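# Put the entire wire inside the bin

## Task

Get every part of the wire into the bin so that none of it sits above the bin's rim; a wire left dangling over the table edge may count as failure.

## Robot and tools

Robot: two arms, left_arm and right_arm, each ending in a parallel two-finger gripper. Scene frame: the origin is at table-top height, halfway between the two nominal arm bases. +z points up, +x points out over the table, and left_arm is on the +y side. The arm names do not match the left and right sides of the camera images. Calibrated bases: left_arm at (+0.029, +0.282, 0) m; right_arm at (-0.015, -0.352, 0) m, yawed very slightly. A camera stand sits behind the arms. The fingers of each gripper point along the gripper's own +z axis and close along its y axis. end_effector_position is the spot between the finger pads, just under 1 cm behind the tips.

execute_actions(actions, cameras). actions is a list of actions. Each action is a list of up to 15 rows, and each row covers one 1/30 s control step. If an action has fewer than 15 rows, its last row repeats for the remaining steps. Every row holds 14 numbers in [-1, 1], both arms always included: dx, dy, dz, rx, ry, rz, opening for left_arm, then the same seven for right_arm. The six pose numbers are an offset along the scene axes, not a pose. Every row is measured from that arm's Hand target as it stood when the action began, not from the row before it. Sending the same offset again in a new action or call therefore moves the arm further. Scale: 1.0 equals 0.6 m of travel or 180 degrees of turn. rx, ry, rz form one rotation vector, turning about the Hand target point. A translation longer than 1.0 may be shortened along its direction. Opening is absolute, not an offset: +1 fully open (about 87 mm between pads), +0.5 about 69 mm, 0 about 43 mm, -0.5 about 18 mm, -1 closed. Six zeros re-request the current Hand target. A 0 in the opening slot means the half-open command, so to keep a gripper as it is, repeat its present opening. cameras takes names or ["all"]. An empty actions list returns the full state plus all images.

move(target, speed, blend, opening_speed, blocking, cameras). target is either one 14-number row laid out as above, or a list of up to 15 such rows. Every row is an offset from the same starting Hand targets, not from the previous row. The gripper travels in a straight line and takes the shorter way round when turning. speed is each arm's maximum path speed in m/s, from 0.002 to 2.9, default 0.25. Turning is capped at twice that value in rad/s. You can give one speed, or one per target. blend, in metres, rounds the corners of intermediate targets; 0 means stop at each one. opening_speed is the rate of the opening on the -1..+1 scale per second, at least 0.2. blocking=false returns after about 0.5 s while the motion carries on. The whole move is capped at 10 s. Moves do not avoid obstacles or the other arm, and faster moves overshoot and hit harder. Don't pass close to an arm's own base, since its shoulder posture may flip. The result adds a move: line with the ending (done, off_target, moving, held, fault) and any limits that acted. limits=paced means the command was clipped; limits=held means steps were withheld by a check.

wait(seconds 0 to 10, cameras): the arms hold their last command while a running move continues. stop(cameras): brakes a running move. zoom_image(camera, region=[x0,y0,x1,y1]): enlarges part of the newest image from cam_high, cam_low, cam_left_wrist or cam_right_wrist. The region is in image pixels, at most 504 by 504. All images are 672x504. read_manual(section="licences") returns only licence text. finished_scene(scene 1 or 2) ends the scene for good; the goal must hold with the robot out of the picture. Scene 1 is practice.

Result lines. end_effector_position (m) and end_effector_quat_wxyz are given in the scene frame and can be off by a few cm. Hand target is the last commanded pose after clipping, and the next offsets start from it. The gripper often settles short of it because of friction and weight, above all at long reach. Fix this by sending the missing distance as an offset. The controller limits commanded orientation to within 40 degrees of the measured one. Small moves can fail or go sideways, so check the position and tilt after each move. Tool commands shows the current opening commands. grip_measured is on the same scale as opening; in Joint positions the gripper reads 0 (closed) to 1 (open). Joint velocities may say within noise. Joint torques are in N m; joints 1 to 3 wrap at ±28. Motor temperatures: a MOTOR HOT line appears from 75 °C. At 90 °C the arm folds and is disabled, and at 100 °C it collapses. Loads, outstretched arms and pushing against something all heat motors. Step readings list intermediate positions for execute_actions calls only.

Gripping: once the fingers touch, command about 0.04 below grip_measured for a firm hold, or less for a gentler one. Closing fast can squeeze too hard. An arm blocked by an obstacle keeps pushing; to stop this, command its target back past the gripper.

Avoid: anything falling off the table, the wire hanging over the edge, releasing a moving object, and dropping items from a height. Also avoid hard hits on fixed objects, arms touching each other (including one gripper closing on the other's fingers), and loading a wrist camera cable. Keep motion smooth and efficient. Objects may occasionally be nudged by outside pushes.

Each tool is called after "Call:" as name(argument=value, ...) on one line, values as JSON.

## Session

Call:
execute_actions(actions=[])

Scene clock: 0.00 s.
left_arm: end_effector_position=(+0.3458, +0.2181, +0.2254) grip_measured=+0.998 end_effector_quat_wxyz=(+0.569, -0.266, +0.747, -0.217) | right_arm: end_effector_position=(+0.2234, -0.1913, +0.2309) grip_measured=+1.000 end_effector_quat_wxyz=(+0.629, +0.193, +0.722, +0.212)
Joint positions: left_arm=[-0.207 0.8 0.631 -0.096 -0.178 -0.756 0.999] | right_arm=[1.088 0.715 0.536 -0.038 0.992 0.77 1]
Joint velocities: within noise
Joint torques (N m): no reading
Motor temperatures (°C): left_arm=[19 27 25 22 20 18 20] | right_arm=[21 24 24 21 20 20 20]
Heat: left arm: 27 °C; right arm: 24 °C.
Hand target: left_arm +0.3480, +0.2182, +0.2377; +0.581, -0.265, +0.737, -0.223 | right_arm +0.2233, -0.1913, +0.2321; +0.629, +0.193, +0.722, +0.213
Tool commands: left_gripper/opening=+1.0 right_gripper/opening=+1.0
camera_calibration:
cam_left_wrist: T_world_to_cam=[[0.160697, -0.747546, 0.644477, -0.0437401], [-0.873788, -0.411398, -0.259317, 0.471329], [0.458988, -0.521466, -0.719308, 0.259682], [0, 0, 0, 1]] pos_world=[0.299679, 0.296621, 0.337204]
cam_right_wrist: T_world_to_cam=[[-0.012041, -0.828963, -0.559174, -0.028777], [-0.846925, 0.305741, -0.435017, 0.368436], [0.531575, 0.468341, -0.705751, 0.282775], [0, 0, 0, 1]] pos_world=[0.161375, -0.268936, 0.343753]

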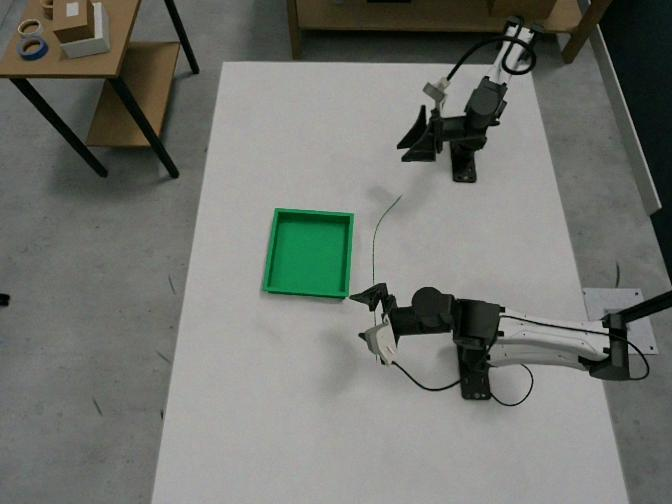

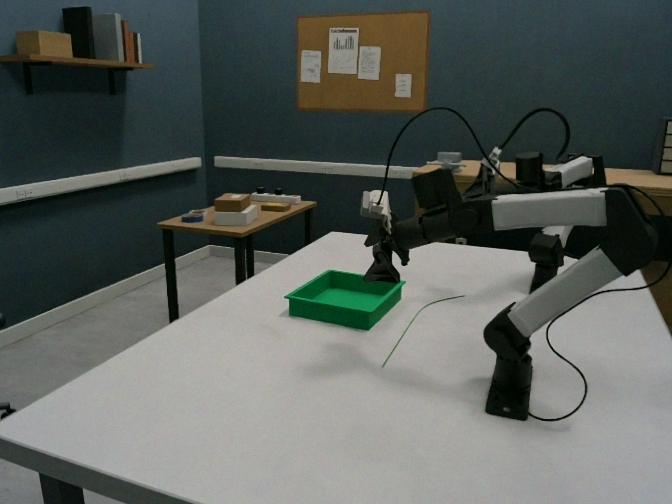

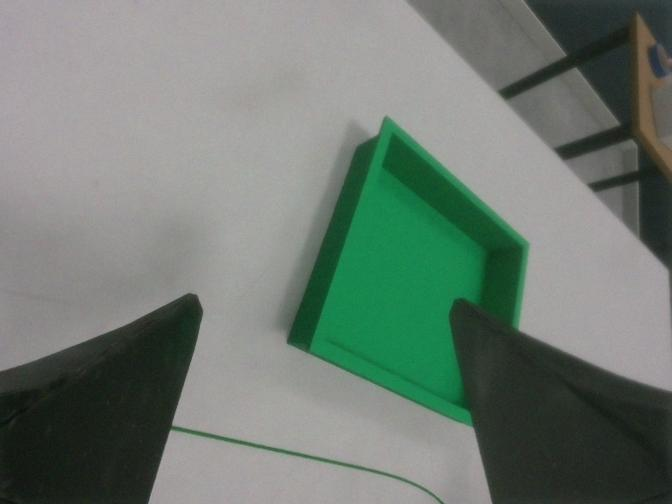

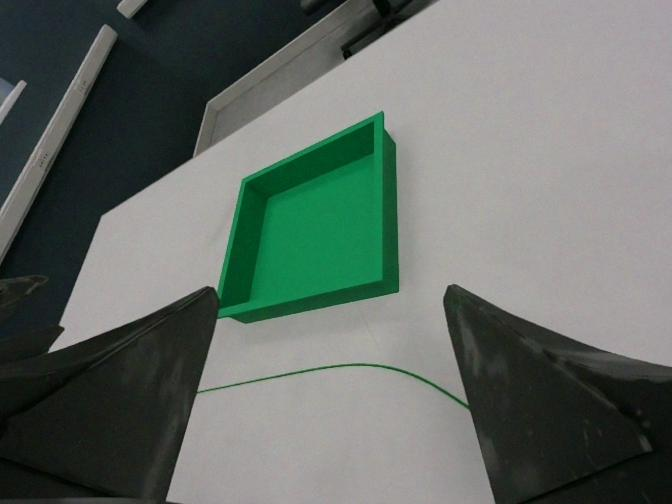

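Call:
zoom_image(camera="cam_high", region=[250, 170, 450, 380])

Call:
zoom_image(camera="cam_low", region=[260, 240, 500, 400])

Call:
zoom_image(camera="cam_right_wrist", region=[170, 100, 500, 430])

Scaled by 2.400 from the camera's 672x504 image, which has a finer 960x720 frame.

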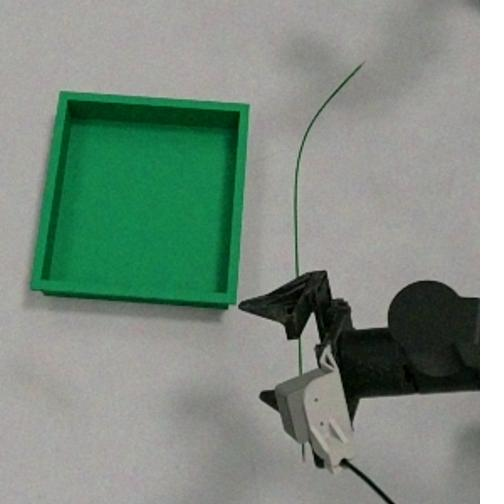

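Scaled by 2.100 from the camera's 672x504 image, which has a finer 960x720 frame.

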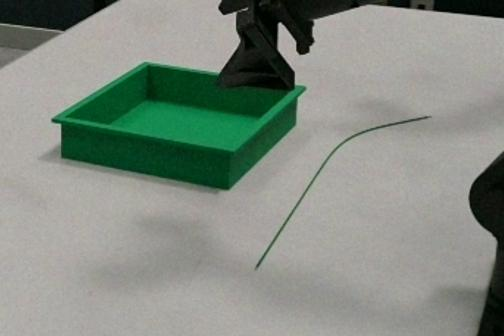

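Scaled by 1.527 from the camera's 672x504 image, which has a finer 960x720 frame.

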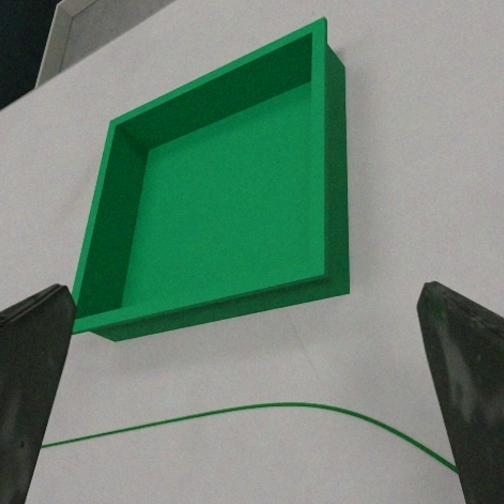

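Call:
move(target=[-0.133,0.02,-0.083,-0.179,0.402,0.236,0,-0.0305,0.067,-0.087,0.357,0.366,-0.428,0], speed=0.4, cameras=["all"])

Scene clock: 9.60 s.
left_arm: end_effector_position=(+0.2767, +0.2297, +0.1819) grip_measured=+0.000 end_effector_quat_wxyz=(-0.017, +0.702, -0.712, +0.012) | right_arm: end_effector_position=(+0.2018, -0.1535, +0.1764) grip_measured=+0.000 end_effector_quat_wxyz=(-0.156, +0.726, +0.669, +0.016)
Joint positions: left_arm=[-0.047 1.463 1.445 -1.511 -0.009 -1.603 0.5] | right_arm=[0.458 1.589 1.468 -1.516 -0.308 2.08 0.5]
Joint torques (N m): left_arm=[0.49 -3.84 8.49 -0.38 0.05 -0.05] | right_arm=[-0.42 -4.22 6.67 0.09 -0.19 0.11]
Heat: left arm: 28 °C; right arm: 26 °C.
Hand target: left_arm +0.2683, +0.2302, +0.1880; +0.000, +0.707, -0.707, +0.000 | right_arm +0.2049, -0.1510, +0.1799; -0.001, +0.891, +0.454, +0.000
Off the commanded pose: left_arm 0.010 m, 3 deg | right_arm 0.005 m, 36 deg.
joint sent to its limit (right arm) — joint 6 (wrist roll), upper limit. The joint targets are off in orientation, not in position.
move: off_target (left_arm, right_arm)
camera_calibration:
cam_left_wrist: T_world_to_cam=[[0.999276, 0.00963605, 0.0367927, -0.29133], [-0.0218866, -0.645463, 0.763478, 0.0364155], [0.0311053, -0.763731, -0.644785, 0.426645], [0, 0, 0, 1]] pos_world=[0.278646, 0.352154, 0.258011]
cam_right_wrist: T_world_to_cam=[[-0.976188, 0.0667679, 0.206396, 0.168745], [0.214909, 0.427134, 0.878277, -0.112534], [-0.0295178, 0.90172, -0.431312, 0.36934], [0, 0, 0, 1]] pos_world=[0.199813, -0.296241, 0.223308]

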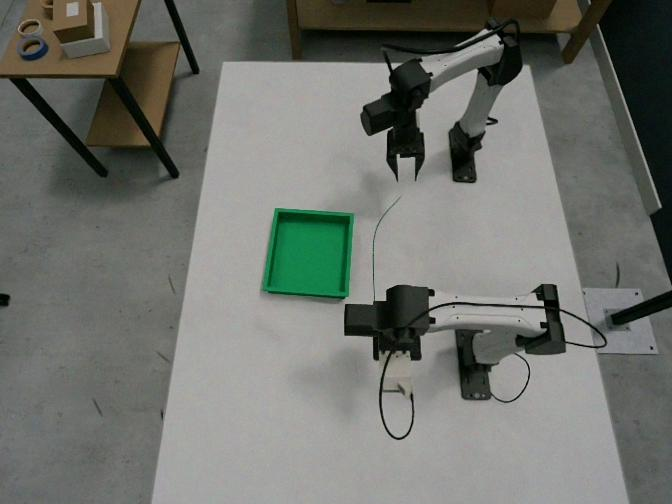

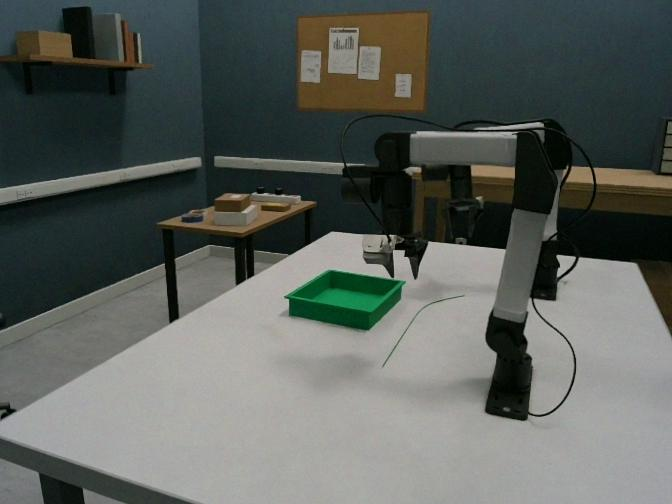

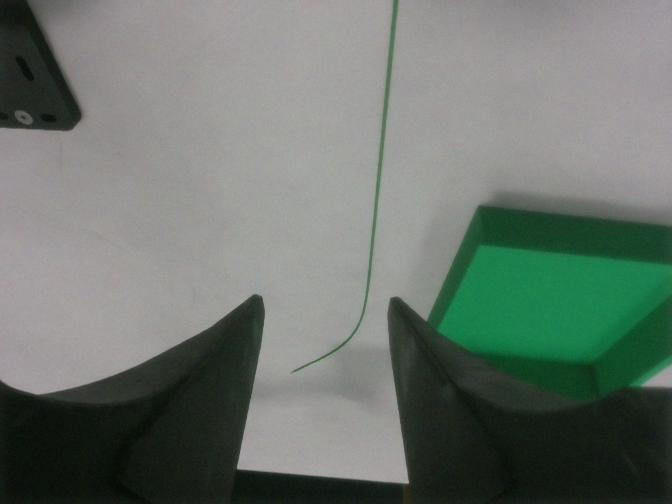

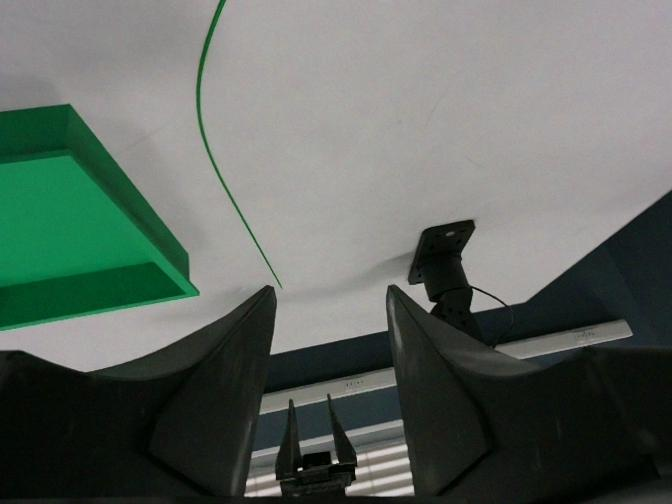

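Call:
move(target=[[0,0,0,0,0,-0.5,0,0,0,0,0,0,0.5,0],[0,0,0,0,0,-1,0,0,0,0,0,0,1,0]], speed=0.5, cameras=["all"], blend=0.03)

Scene clock: 15.00 s.
left_arm: end_effector_position=(+0.2862, +0.2258, +0.1821) grip_measured=+0.000 end_effector_quat_wxyz=(+0.015, +0.702, +0.712, +0.011) | right_arm: end_effector_position=(+0.2028, -0.1517, +0.1794) grip_measured=+0.000 end_effector_quat_wxyz=(+0.004, -0.449, +0.893, +0.005)
Joint positions: left_arm=[-0.367 1.57 1.547 -1.511 -0.008 1.19 0.5] | right_arm=[0.784 1.837 1.841 -1.565 -0.007 -0.169 0.5]
Joint torques (N m): left_arm=[-0.28 -8.61 4.88 -0.32 0.2 0.15] | right_arm=[0.39 -6.13 6.61 0.35 0.11 -0.13]
Heat: left arm: 28 °C; right arm: 26 °C.
Hand target: left_arm +0.2683, +0.2302, +0.1879; +0.000, +0.707, +0.707, +0.000 | right_arm +0.2049, -0.1510, +0.1799; +0.000, -0.454, +0.891, -0.001
Off the commanded pose: left_arm 0.019 m, 2 deg | right_arm 0.002 m, 1 deg.
move: off_target (left_arm)
camera_calibration:
cam_left_wrist: T_world_to_cam=[[-0.998388, -0.0385484, -0.0416573, 0.296173], [-0.0566975, 0.643907, 0.763, -0.247129], [-0.00258901, 0.764132, -0.645055, 0.0882475], [0, 0, 0, 1]] pos_world=[0.281913, 0.103112, 0.257821]
cam_right_wrist: T_world_to_cam=[[0.796551, -0.604538, -0.00630434, -0.254145], [-0.387973, -0.519142, 0.761557, -0.116363], [-0.463663, -0.604173, -0.648067, 0.267522], [0, 0, 0, 1]] pos_world=[0.281334, -0.0524201, 0.260388]

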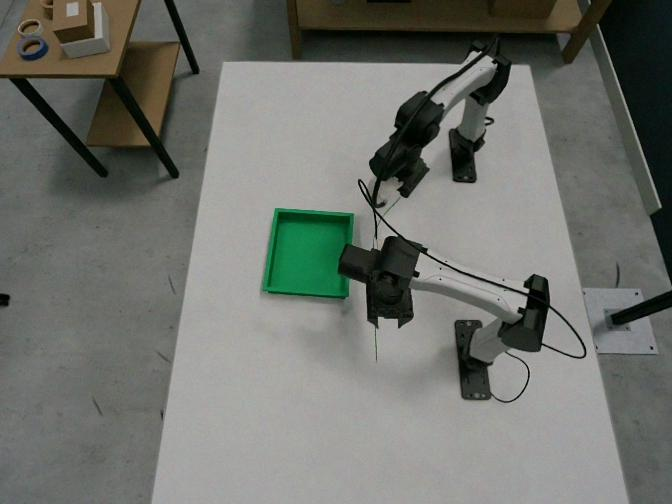

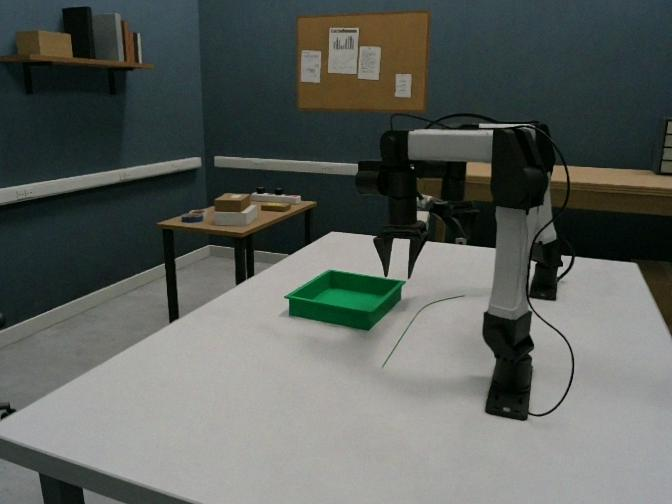

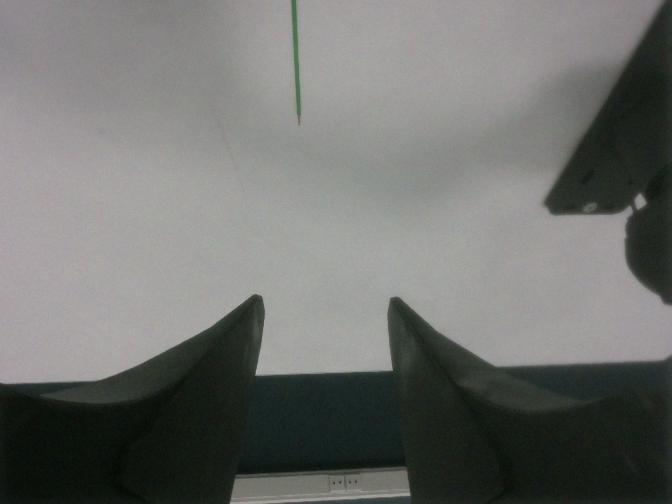

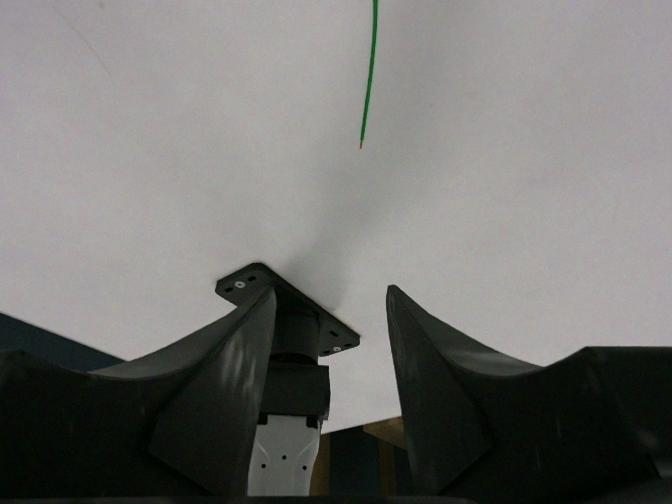

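Call:
move(target=[0.053,-0.012,-0.23,0,0,0,0,0.018,-0.035,-0.217,0,0,0,0], cameras=["all"])

Scene clock: 17.50 s.
left_arm: end_effector_position=(+0.3005, +0.2223, +0.0535) grip_measured=+0.000 end_effector_quat_wxyz=(+0.002, +0.706, +0.708, +0.005) | right_arm: end_effector_position=(+0.2158, -0.1682, +0.0555) grip_measured=+0.000 end_effector_quat_wxyz=(+0.004, -0.452, +0.892, +0.004)
Joint positions: left_arm=[-0.361 1.671 1.135 -1.028 -0.008 1.207 0.5] | right_arm=[0.722 1.833 1.341 -1.068 -0.007 -0.237 0.5]
Joint torques (N m): left_arm=[0.55 -5.86 5.01 0.29 0.2 0.18] | right_arm=[-0.2 -7.31 3.48 0.62 0.11 -0.14]
Heat: left arm: 29 °C; right arm: 27 °C.
Hand target: left_arm +0.3000, +0.2231, +0.0499; +0.000, +0.707, +0.707, +0.000 | right_arm +0.2157, -0.1720, +0.0497; +0.000, -0.454, +0.891, -0.001
Off the commanded pose: left_arm 0.004 m, 1 deg | right_arm 0.007 m, 1 deg.
move: done
camera_calibration:
cam_left_wrist: T_world_to_cam=[[-0.999506, -0.0276536, -0.0149561, 0.301428], [-0.0291377, 0.636157, 0.77101, -0.152882], [-0.0118068, 0.771064, -0.636648, 0.00877674], [0, 0, 0, 1]] pos_world=[0.296927, 0.0988252, 0.12797]
cam_right_wrist: T_world_to_cam=[[0.800189, -0.599722, -0.00562896, -0.275287], [-0.385231, -0.52115, 0.761577, -0.0265237], [-0.459668, -0.607237, -0.64805, 0.181988], [0, 0, 0, 1]] pos_world=[0.293718, -0.0684086, 0.136587]

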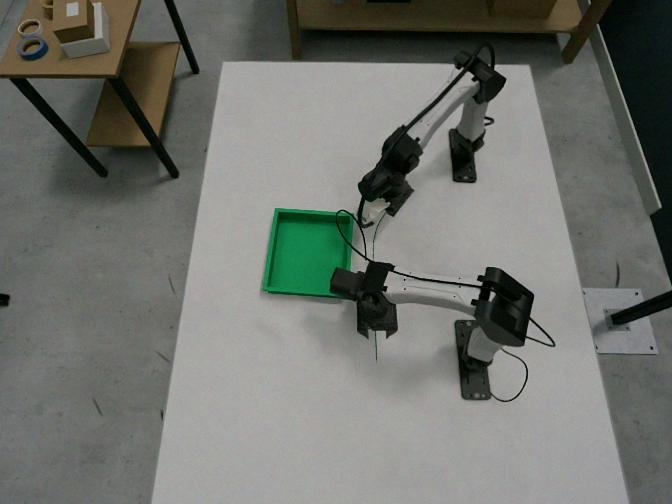

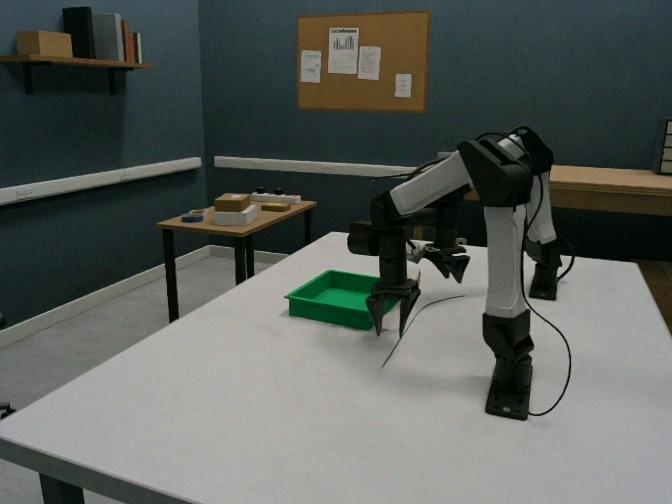

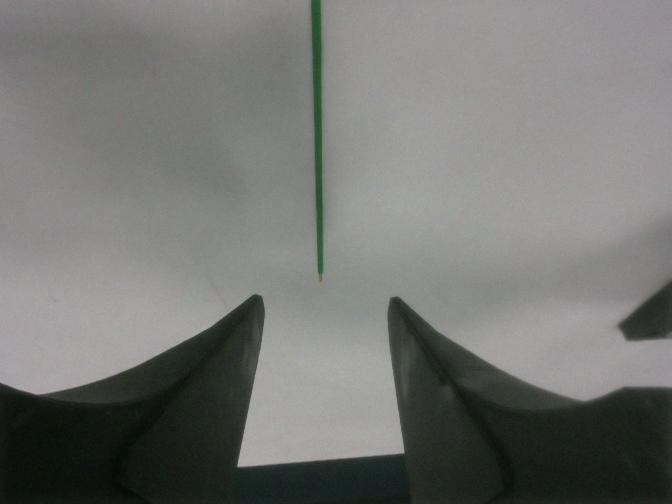

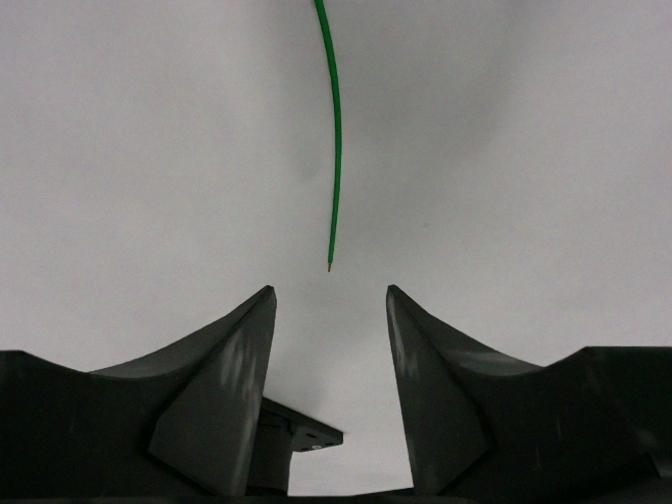

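Call:
move(target=[0,0,-0.057,0,0,0,-0.3,0,0,-0.056,0,0,0,-0.3], speed=0.1, cameras=["all"])

Scene clock: 19.00 s.
left_arm: end_effector_position=(+0.3014, +0.2219, +0.0201) grip_measured=-0.300 end_effector_quat_wxyz=(+0.003, +0.706, +0.708, +0.006) | right_arm: end_effector_position=(+0.2161, -0.1680, +0.0244) grip_measured=-0.300 end_effector_quat_wxyz=(+0.008, -0.452, +0.892, +0.005)
Joint positions: left_arm=[-0.361 1.717 1.047 -0.89 -0.008 1.207 0.35] | right_arm=[0.722 1.863 1.251 -0.941 -0.007 -0.237 0.35]
Joint torques (N m): left_arm=[0.5 -5.78 4.72 0.28 0.19 0.17] | right_arm=[-0.21 -6.45 3.54 0.65 0.11 -0.14]
Heat: left arm: 29 °C; right arm: 27 °C.
Hand target: left_arm +0.3000, +0.2231, +0.0157; +0.000, +0.707, +0.707, +0.000 | right_arm +0.2157, -0.1720, +0.0161; +0.000, -0.454, +0.891, -0.001
Off the commanded pose: left_arm 0.005 m, 1 deg | right_arm 0.009 m, 1 deg.
move: done
camera_calibration:
cam_left_wrist: T_world_to_cam=[[-0.999465, -0.0272139, -0.0181462, 0.301773], [-0.0313299, 0.637095, 0.770148, -0.126495], [-0.00939787, 0.770305, -0.637606, -0.0127536], [0, 0, 0, 1]] pos_world=[0.297528, 0.0986257, 0.094764]
cam_right_wrist: T_world_to_cam=[[0.800227, -0.599685, -0.00391068, -0.275604], [-0.389634, -0.524867, 0.75677, -0.00218507], [-0.455876, -0.604064, -0.65367, 0.161907], [0, 0, 0, 1]] pos_world=[0.293504, -0.0686203, 0.106409]

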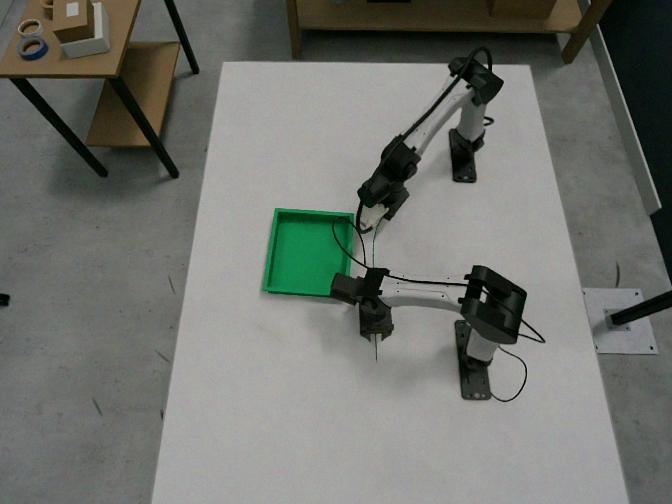

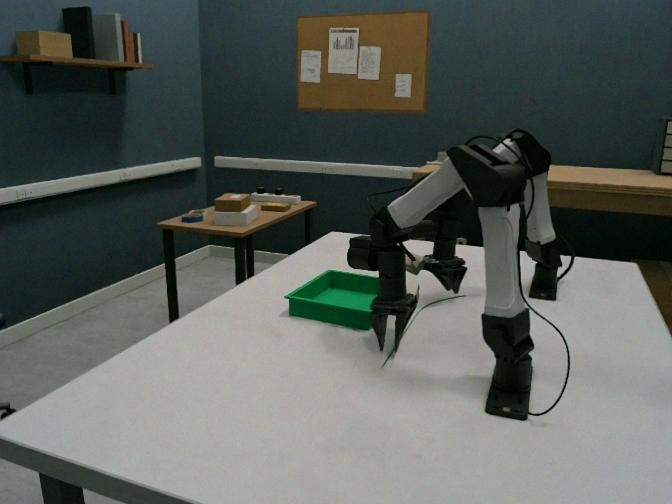

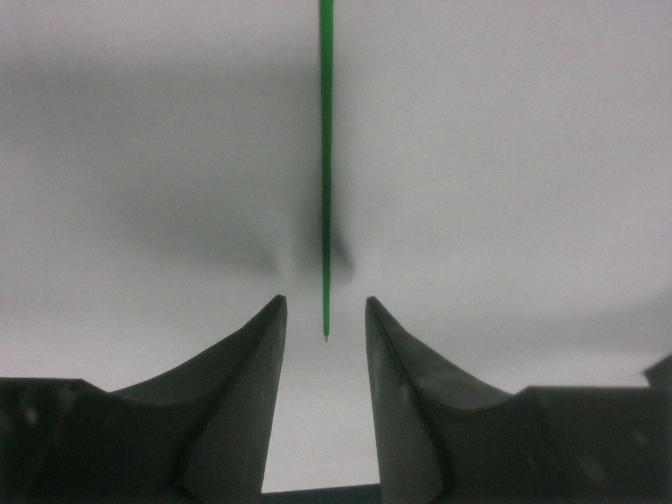

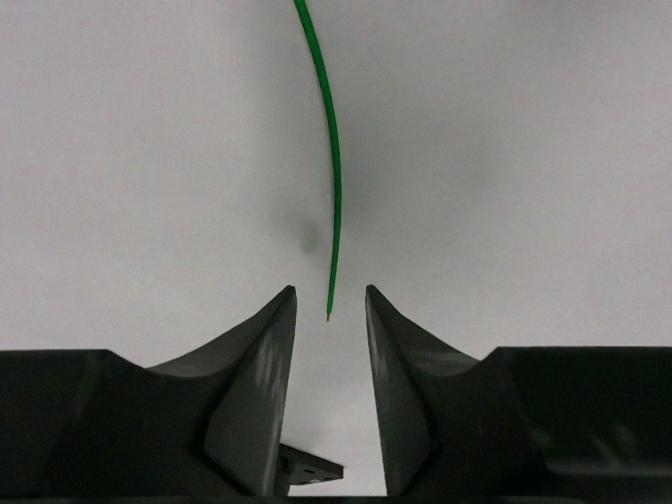

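Call:
move(target=[0,0,-0.018,0,0,0,-0.5,0,0,-0.025,0,0,0,-0.5], speed=0.05, cameras=["cam_left_wrist","cam_right_wrist"])

Scene clock: 20.27 s.
left_arm: end_effector_position=(+0.3022, +0.2216, +0.0100) grip_measured=-0.500 end_effector_quat_wxyz=(+0.005, +0.706, +0.708, +0.007) | right_arm: end_effector_position=(+0.2169, -0.1673, +0.0103) grip_measured=-0.500 end_effector_quat_wxyz=(+0.009, -0.452, +0.892, +0.006)
Joint positions: left_arm=[-0.361 1.735 1.023 -0.845 -0.008 1.207 0.25] | right_arm=[0.722 1.885 1.22 -0.885 -0.007 -0.237 0.25]
Joint torques (N m): left_arm=[0.57 -5.67 4.52 0.3 0.2 0.18] | right_arm=[-0.2 -6.35 3.34 0.67 0.12 -0.15]
Heat: left arm: 29 °C; right arm: 27 °C.
Hand target: left_arm +0.3001, +0.2230, +0.0050; +0.000, +0.707, +0.707, +0.000 | right_arm +0.2158, -0.1719, +0.0011; +0.000, -0.454, +0.891, -0.001
Off the commanded pose: left_arm 0.006 m, 1 deg | right_arm 0.010 m, 1 deg.
move: done
camera_calibration:
cam_left_wrist: T_world_to_cam=[[-0.999409, -0.0272408, -0.0209586, 0.30231], [-0.0335222, 0.637913, 0.769378, -0.118008], [-0.00758866, 0.769626, -0.638449, -0.019375], [0, 0, 0, 1]] pos_world=[0.298028, 0.0984257, 0.084759]
cam_right_wrist: T_world_to_cam=[[0.800244, -0.599666, -0.00318703, -0.275907], [-0.391403, -0.526332, 0.754837, 0.00934283], [-0.454327, -0.602806, -0.655905, 0.153299], [0, 0, 0, 1]] pos_world=[0.294098, -0.068125, 0.0926182]
Images, in order (width x height): cam_left_wrist 672x504, cam_right_wrist 672x504.

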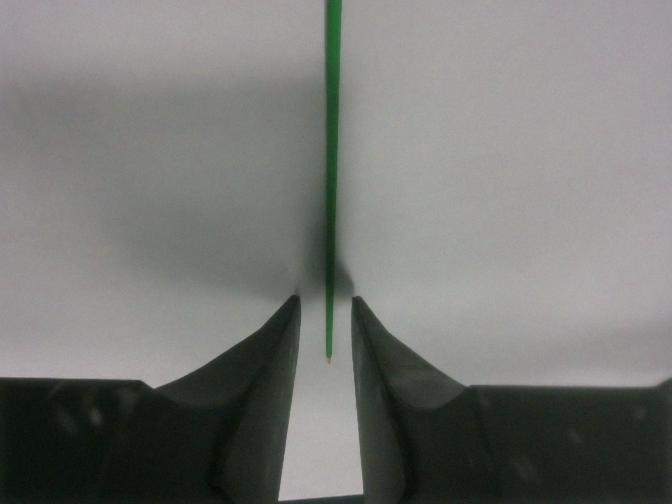

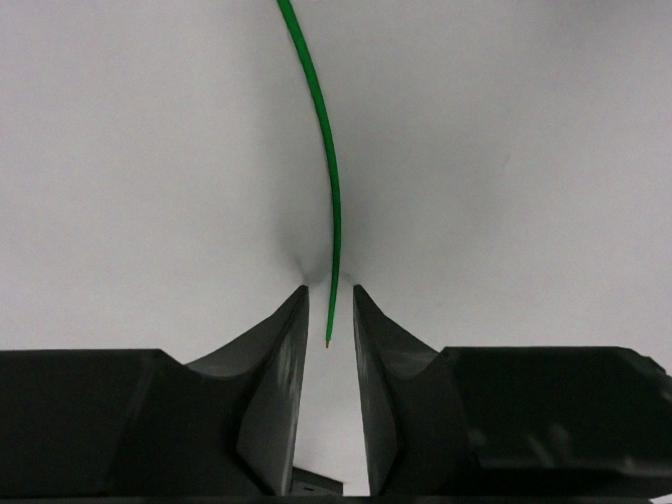

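Call:
move(target=[[0,0,-0.006,0,0,0,-0.5,0,0,-0.01,0,0,0,-0.5],[0,0,-0.006,0,0,0,-1,0,0,-0.01,0,0,0,-1]], speed=0.03, opening_speed=1, cameras=["cam_left_wrist","cam_right_wrist"])

Scene clock: 22.03 s.
left_arm: end_effector_position=(+0.3051, +0.2206, +0.0083) grip_measured=-0.969 end_effector_quat_wxyz=(+0.011, +0.707, +0.707, +0.009) | right_arm: end_effector_position=(+0.2169, -0.1674, +0.0061) grip_measured=-0.938 end_effector_quat_wxyz=(+0.009, -0.452, +0.892, +0.005)
Joint positions: left_arm=[-0.361 1.736 1.017 -0.824 -0.008 1.209 0.015] | right_arm=[0.722 1.891 1.21 -0.869 -0.006 -0.237 0.031]
Joint torques (N m): left_arm=[0.54 -5.24 4.36 0.24 0.2 0.16] | right_arm=[-0.27 -6.11 3.17 0.72 0.1 -0.13]
Heat: left arm: 29 °C; right arm: 27 °C.
Hand target: left_arm +0.3000, +0.2230, +0.0014; +0.000, +0.707, +0.707, +0.000 | right_arm +0.2158, -0.1720, -0.0049; +0.000, -0.454, +0.891, -0.001
Off the commanded pose: left_arm 0.009 m, 2 deg | right_arm 0.012 m, 1 deg.
move: off_target (right_arm); target 2's new opening was sent with right_arm's hand 0.012 m and 1 deg from that target
camera_calibration:
cam_left_wrist: T_world_to_cam=[[-0.999087, -0.0258464, -0.0340312, 0.304926], [-0.0426844, 0.641779, 0.765701, -0.113885], [0.00204989, 0.766454, -0.642296, -0.0218632], [0, 0, 0, 1]] pos_world=[0.299831, 0.0977272, 0.083536]
cam_right_wrist: T_world_to_cam=[[0.800472, -0.599363, -0.00286222, -0.275994], [-0.391365, -0.526288, 0.754887, 0.0125007], [-0.453958, -0.603146, -0.655848, 0.150408], [0, 0, 0, 1]] pos_world=[0.294097, -0.0681237, 0.0884179]
Images, in order (width x height): cam_left_wrist 672x504, cam_right_wrist 672x504.

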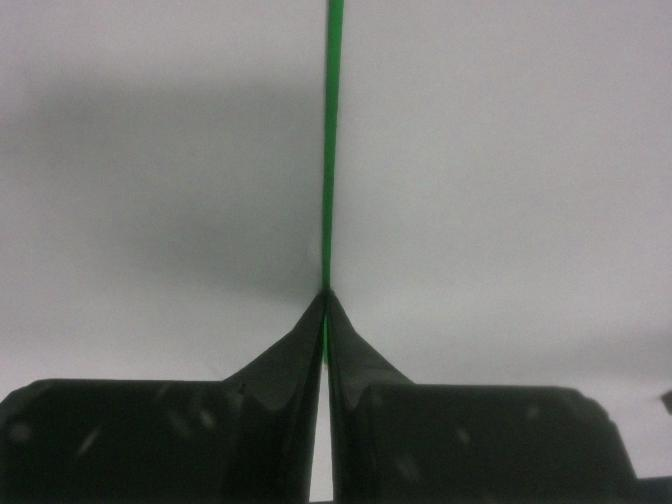

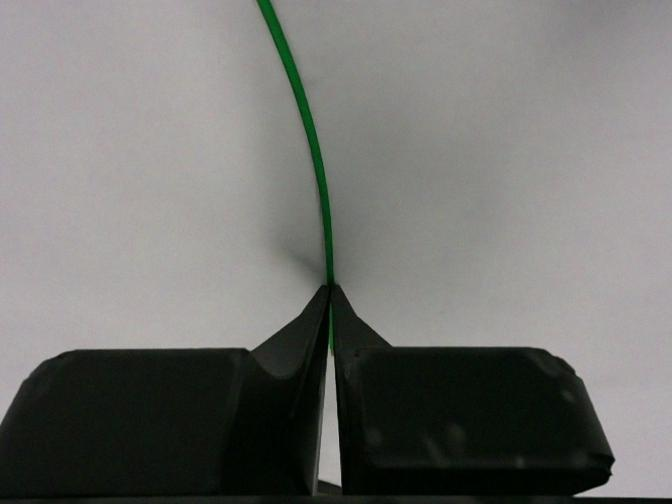

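Call:
move(target=[0,-0.03,0.2,0,0,0,-1,0,0.03,0.21,0,0,0,-1], speed=0.15, cameras=["all"])

Scene clock: 23.90 s.
left_arm: end_effector_position=(+0.3015, +0.2082, +0.1058) grip_measured=-0.969 end_effector_quat_wxyz=(-0.015, +0.707, +0.707, -0.002) | right_arm: end_effector_position=(+0.2141, -0.1562, +0.1091) grip_measured=-0.938 end_effector_quat_wxyz=(-0.016, -0.455, +0.890, -0.001)
Joint positions: left_arm=[-0.405 1.69 1.365 -1.275 -0.008 1.166 0.015] | right_arm=[0.754 1.868 1.593 -1.327 -0.006 -0.213 0.031]
Joint torques (N m): left_arm=[-0.5 -9.94 8.12 -0.18 0.2 0] | right_arm=[0.57 -9.81 6.74 0.29 0.09 0.03]
Heat: left arm: 30 °C; right arm: 27 °C.
Hand target: left_arm +0.3000, +0.2049, +0.1214; +0.000, +0.707, +0.707, +0.000 | right_arm +0.2158, -0.1540, +0.1211; +0.000, -0.454, +0.891, -0.001
Off the commanded pose: left_arm 0.016 m, 2 deg | right_arm 0.012 m, 2 deg.
move: off_target (left_arm, right_arm)
camera_calibration:
cam_left_wrist: T_world_to_cam=[[-0.999539, -0.0245981, 0.0177839, 0.298677], [-0.00150998, 0.625464, 0.780251, -0.191292], [-0.0303159, 0.779865, -0.625213, 0.0554771], [0, 0, 0, 1]] pos_world=[0.299932, 0.0837288, 0.17863]
cam_right_wrist: T_world_to_cam=[[0.804251, -0.594134, -0.0135981, -0.265592], [-0.358125, -0.502784, 0.786736, -0.0674434], [-0.474263, -0.627864, -0.617139, 0.219751], [0, 0, 0, 1]] pos_world=[0.293669, -0.0537326, 0.185066]

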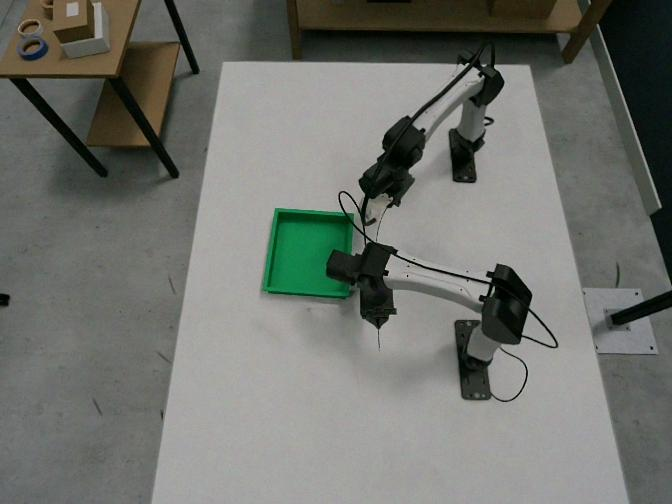

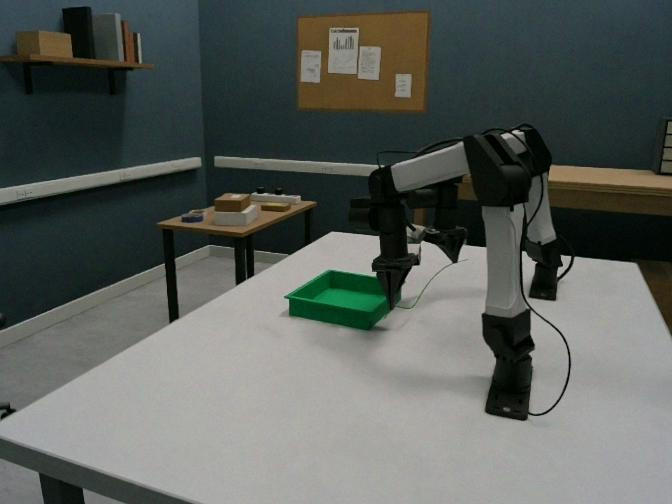

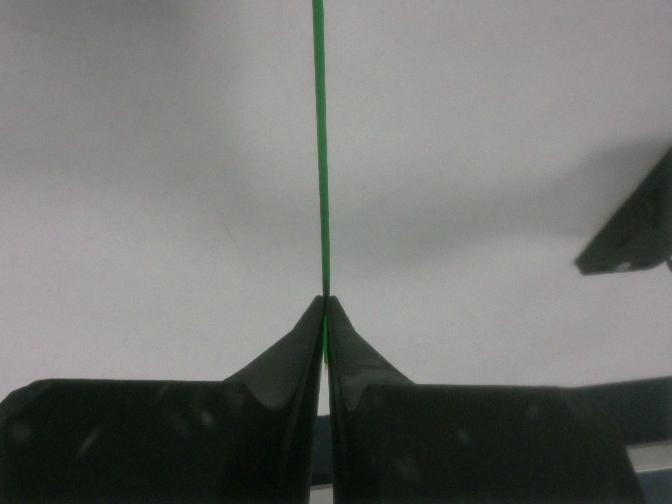

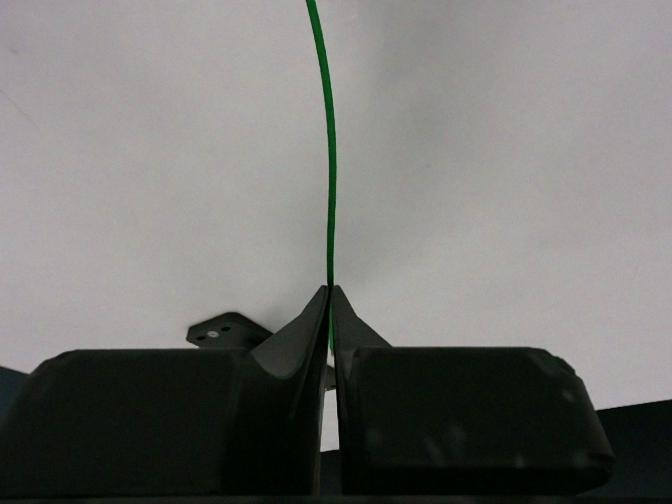

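Call:
move(target=[[0,-0.05,0.167,0,0,0.2,-1,0.05,0.05,0.167,0,0,-0.12,-1],[0.223,-0.227,0.167,0,0,0.5,-1,0.322,0.127,0.167,0,0,-0.3,-1]], speed=0.2, blend=0.04, cameras=["all"])

Scene clock: 29.93 s.
left_arm: end_effector_position=(+0.4437, +0.0627, +0.2233) grip_measured=-0.969 end_effector_quat_wxyz=(+0.201, -0.004, +0.975, -0.097) | right_arm: end_effector_position=(+0.4024, -0.0819, +0.2249) grip_measured=-0.938 end_effector_quat_wxyz=(+0.218, +0.017, +0.966, +0.136)
Joint positions: left_arm=[-0.447 2.267 2.654 -1.509 0 -0.455 0.015] | right_arm=[0.548 2.379 2.841 -1.514 -0.006 0.563 0.031]
Joint torques (N m): left_arm=[0.58 -10.22 7.91 0.32 0.16 -0.03] | right_arm=[-0.25 -9.02 6.24 1.44 -0.04 0.02]
Heat: left arm: 31 °C; right arm: 28 °C.
Hand target: left_arm +0.4338, +0.0688, +0.2215; +0.000, +0.000, +1.000, +0.000 | right_arm +0.4089, -0.0778, +0.2214; +0.000, +0.000, +1.000, -0.001
Off the commanded pose: left_arm 0.012 m, 26 deg | right_arm 0.009 m, 30 deg.
elbow stopped short (right arm): the move would have taken joint 3 (elbow) straighter than the controller allows.
joint sent to its limit (left arm) — joint 4 (wrist pitch), lower limit. The joint targets are off in orientation, not in position.
move: off_target (left_arm, right_arm)
camera_calibration:
cam_left_wrist: T_world_to_cam=[[-0.00691558, -0.980666, 0.195569, 0.0149763], [-0.890301, 0.0950887, 0.445334, 0.310653], [-0.45532, -0.171035, -0.873745, 0.55036], [0, 0, 0, 1]] pos_world=[0.527268, 0.0792781, 0.339601]
cam_right_wrist: T_world_to_cam=[[0.017884, -0.961285, -0.274976, -0.0261222], [-0.905633, -0.132115, 0.402958, 0.283326], [-0.423686, 0.241821, -0.872933, 0.53554], [0, 0, 0, 1]] pos_world=[0.483957, -0.117184, 0.34614]

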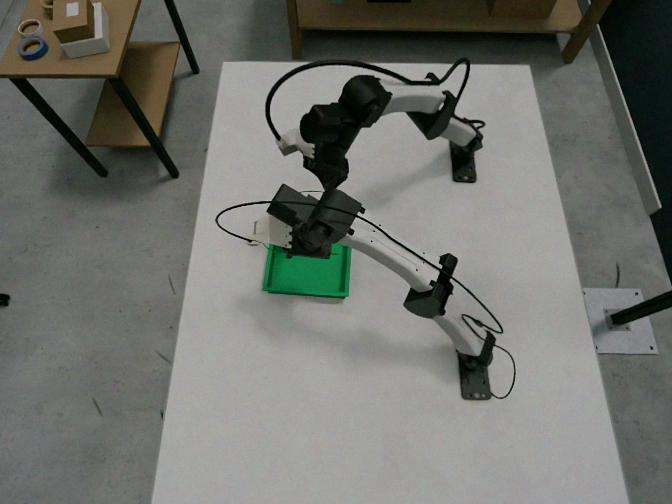

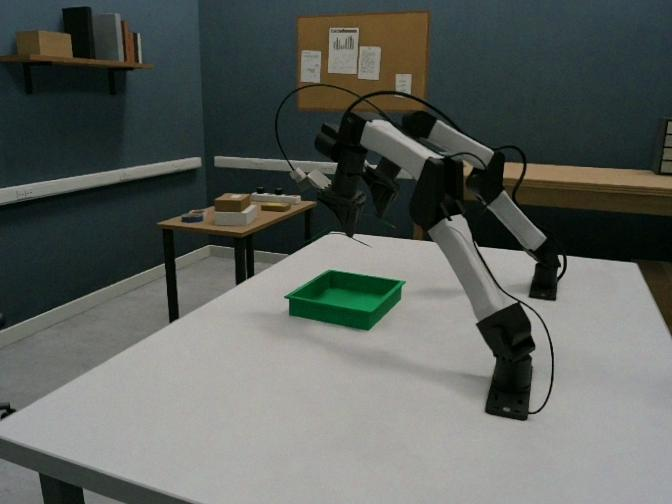

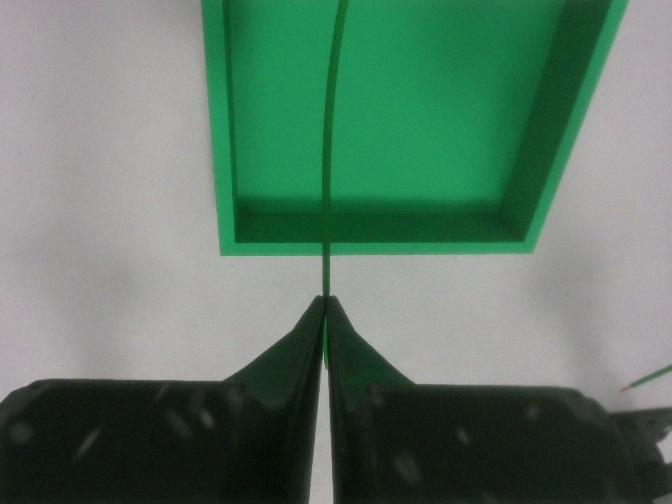

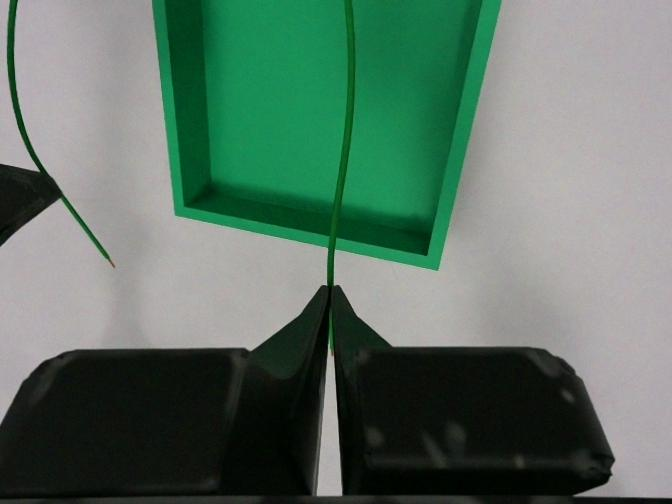

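Call:
move(target=[0,0,-0.15,0,0,0,-1,0,0,-0.15,0,0,0,-1], speed=0.15, cameras=["all"])

Scene clock: 33.50 s.
left_arm: end_effector_position=(+0.4491, +0.0600, +0.1397) grip_measured=-0.969 end_effector_quat_wxyz=(+0.112, -0.004, +0.992, -0.054) | right_arm: end_effector_position=(+0.4089, -0.0782, +0.1372) grip_measured=-0.938 end_effector_quat_wxyz=(+0.135, +0.017, +0.987, +0.085)
Joint positions: left_arm=[-0.447 2.427 2.613 -1.508 0 -0.455 0.015] | right_arm=[0.548 2.558 2.841 -1.534 -0.006 0.563 0.031]
Joint torques (N m): left_arm=[0.32 -11.59 5.14 -0.01 0.07 0.11] | right_arm=[0.1 -10.35 6.52 0.87 0.04 -0.13]
Motor temperatures (°C): left_arm=[19 32 28 23 20 18 20] | right_arm=[21 27 28 22 20 20 20]
Heat: left arm: 32 °C; right arm: 28 °C.
Hand target: left_arm +0.4339, +0.0688, +0.1315; +0.000, +0.000, +1.000, +0.000 | right_arm +0.4089, -0.0777, +0.1313; +0.000, +0.000, +1.000, -0.001
Off the commanded pose: left_arm 0.019 m, 14 deg | right_arm 0.006 m, 19 deg.
elbow stopped short (right arm): the move would have taken joint 3 (elbow) straighter than the controller allows.
joint sent to its limit (left arm) — joint 4 (wrist pitch), lower limit. The joint targets are off in orientation, not in position.
move: off_target (left_arm, right_arm)
camera_calibration:
cam_left_wrist: T_world_to_cam=[[0.0213666, -0.993837, 0.108773, 0.0289745], [-0.794686, 0.0491339, 0.605029, 0.290441], [-0.606645, -0.0993679, -0.788738, 0.531152], [0, 0, 0, 1]] pos_world=[0.552411, 0.0673048, 0.240063]
cam_right_wrist: T_world_to_cam=[[-0.0210299, -0.983961, -0.177142, -0.0460674], [-0.822461, -0.0837116, 0.562627, 0.272741], [-0.568432, 0.157525, -0.807509, 0.504471], [0, 0, 0, 1]] pos_world=[0.510108, -0.101964, 0.245752]

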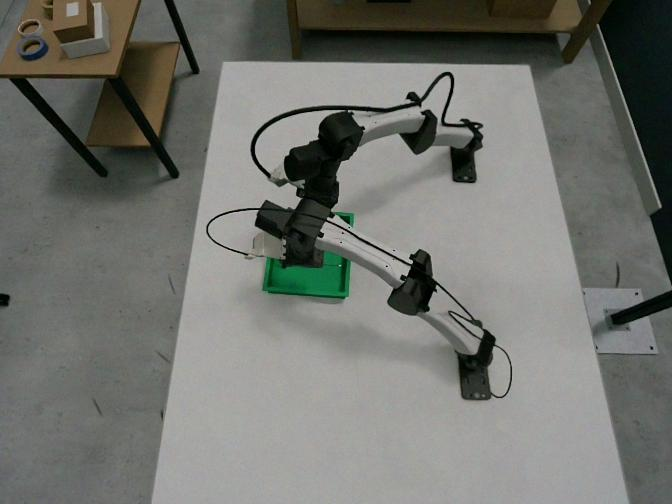

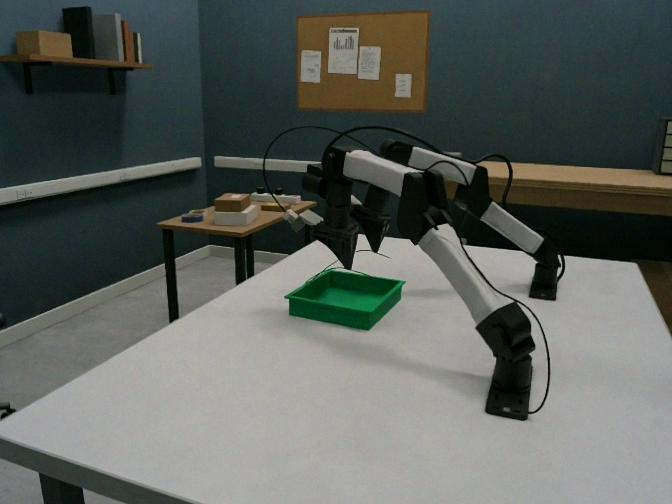

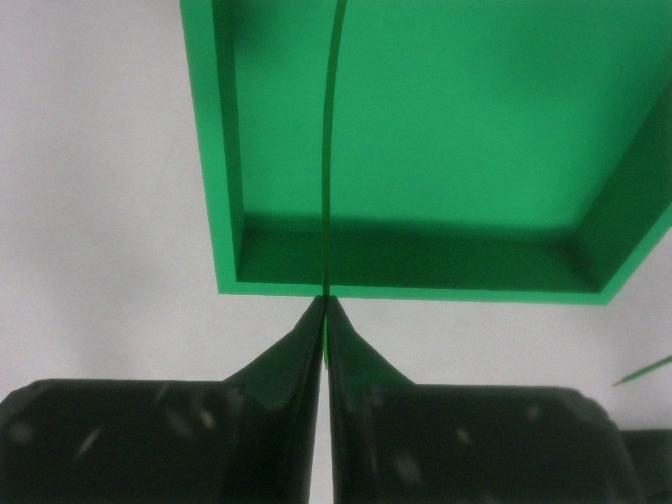

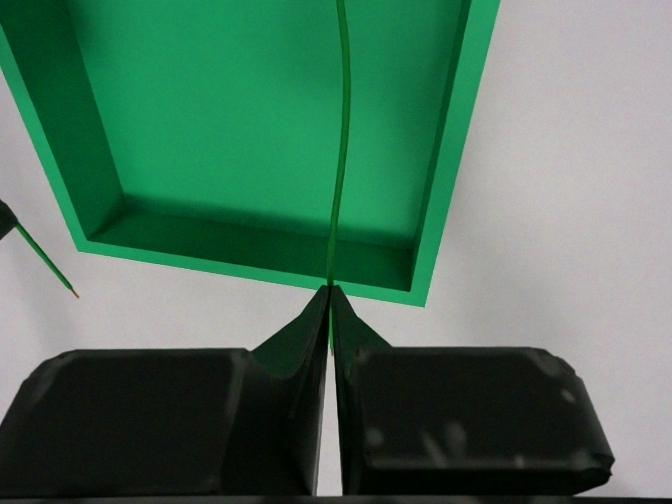

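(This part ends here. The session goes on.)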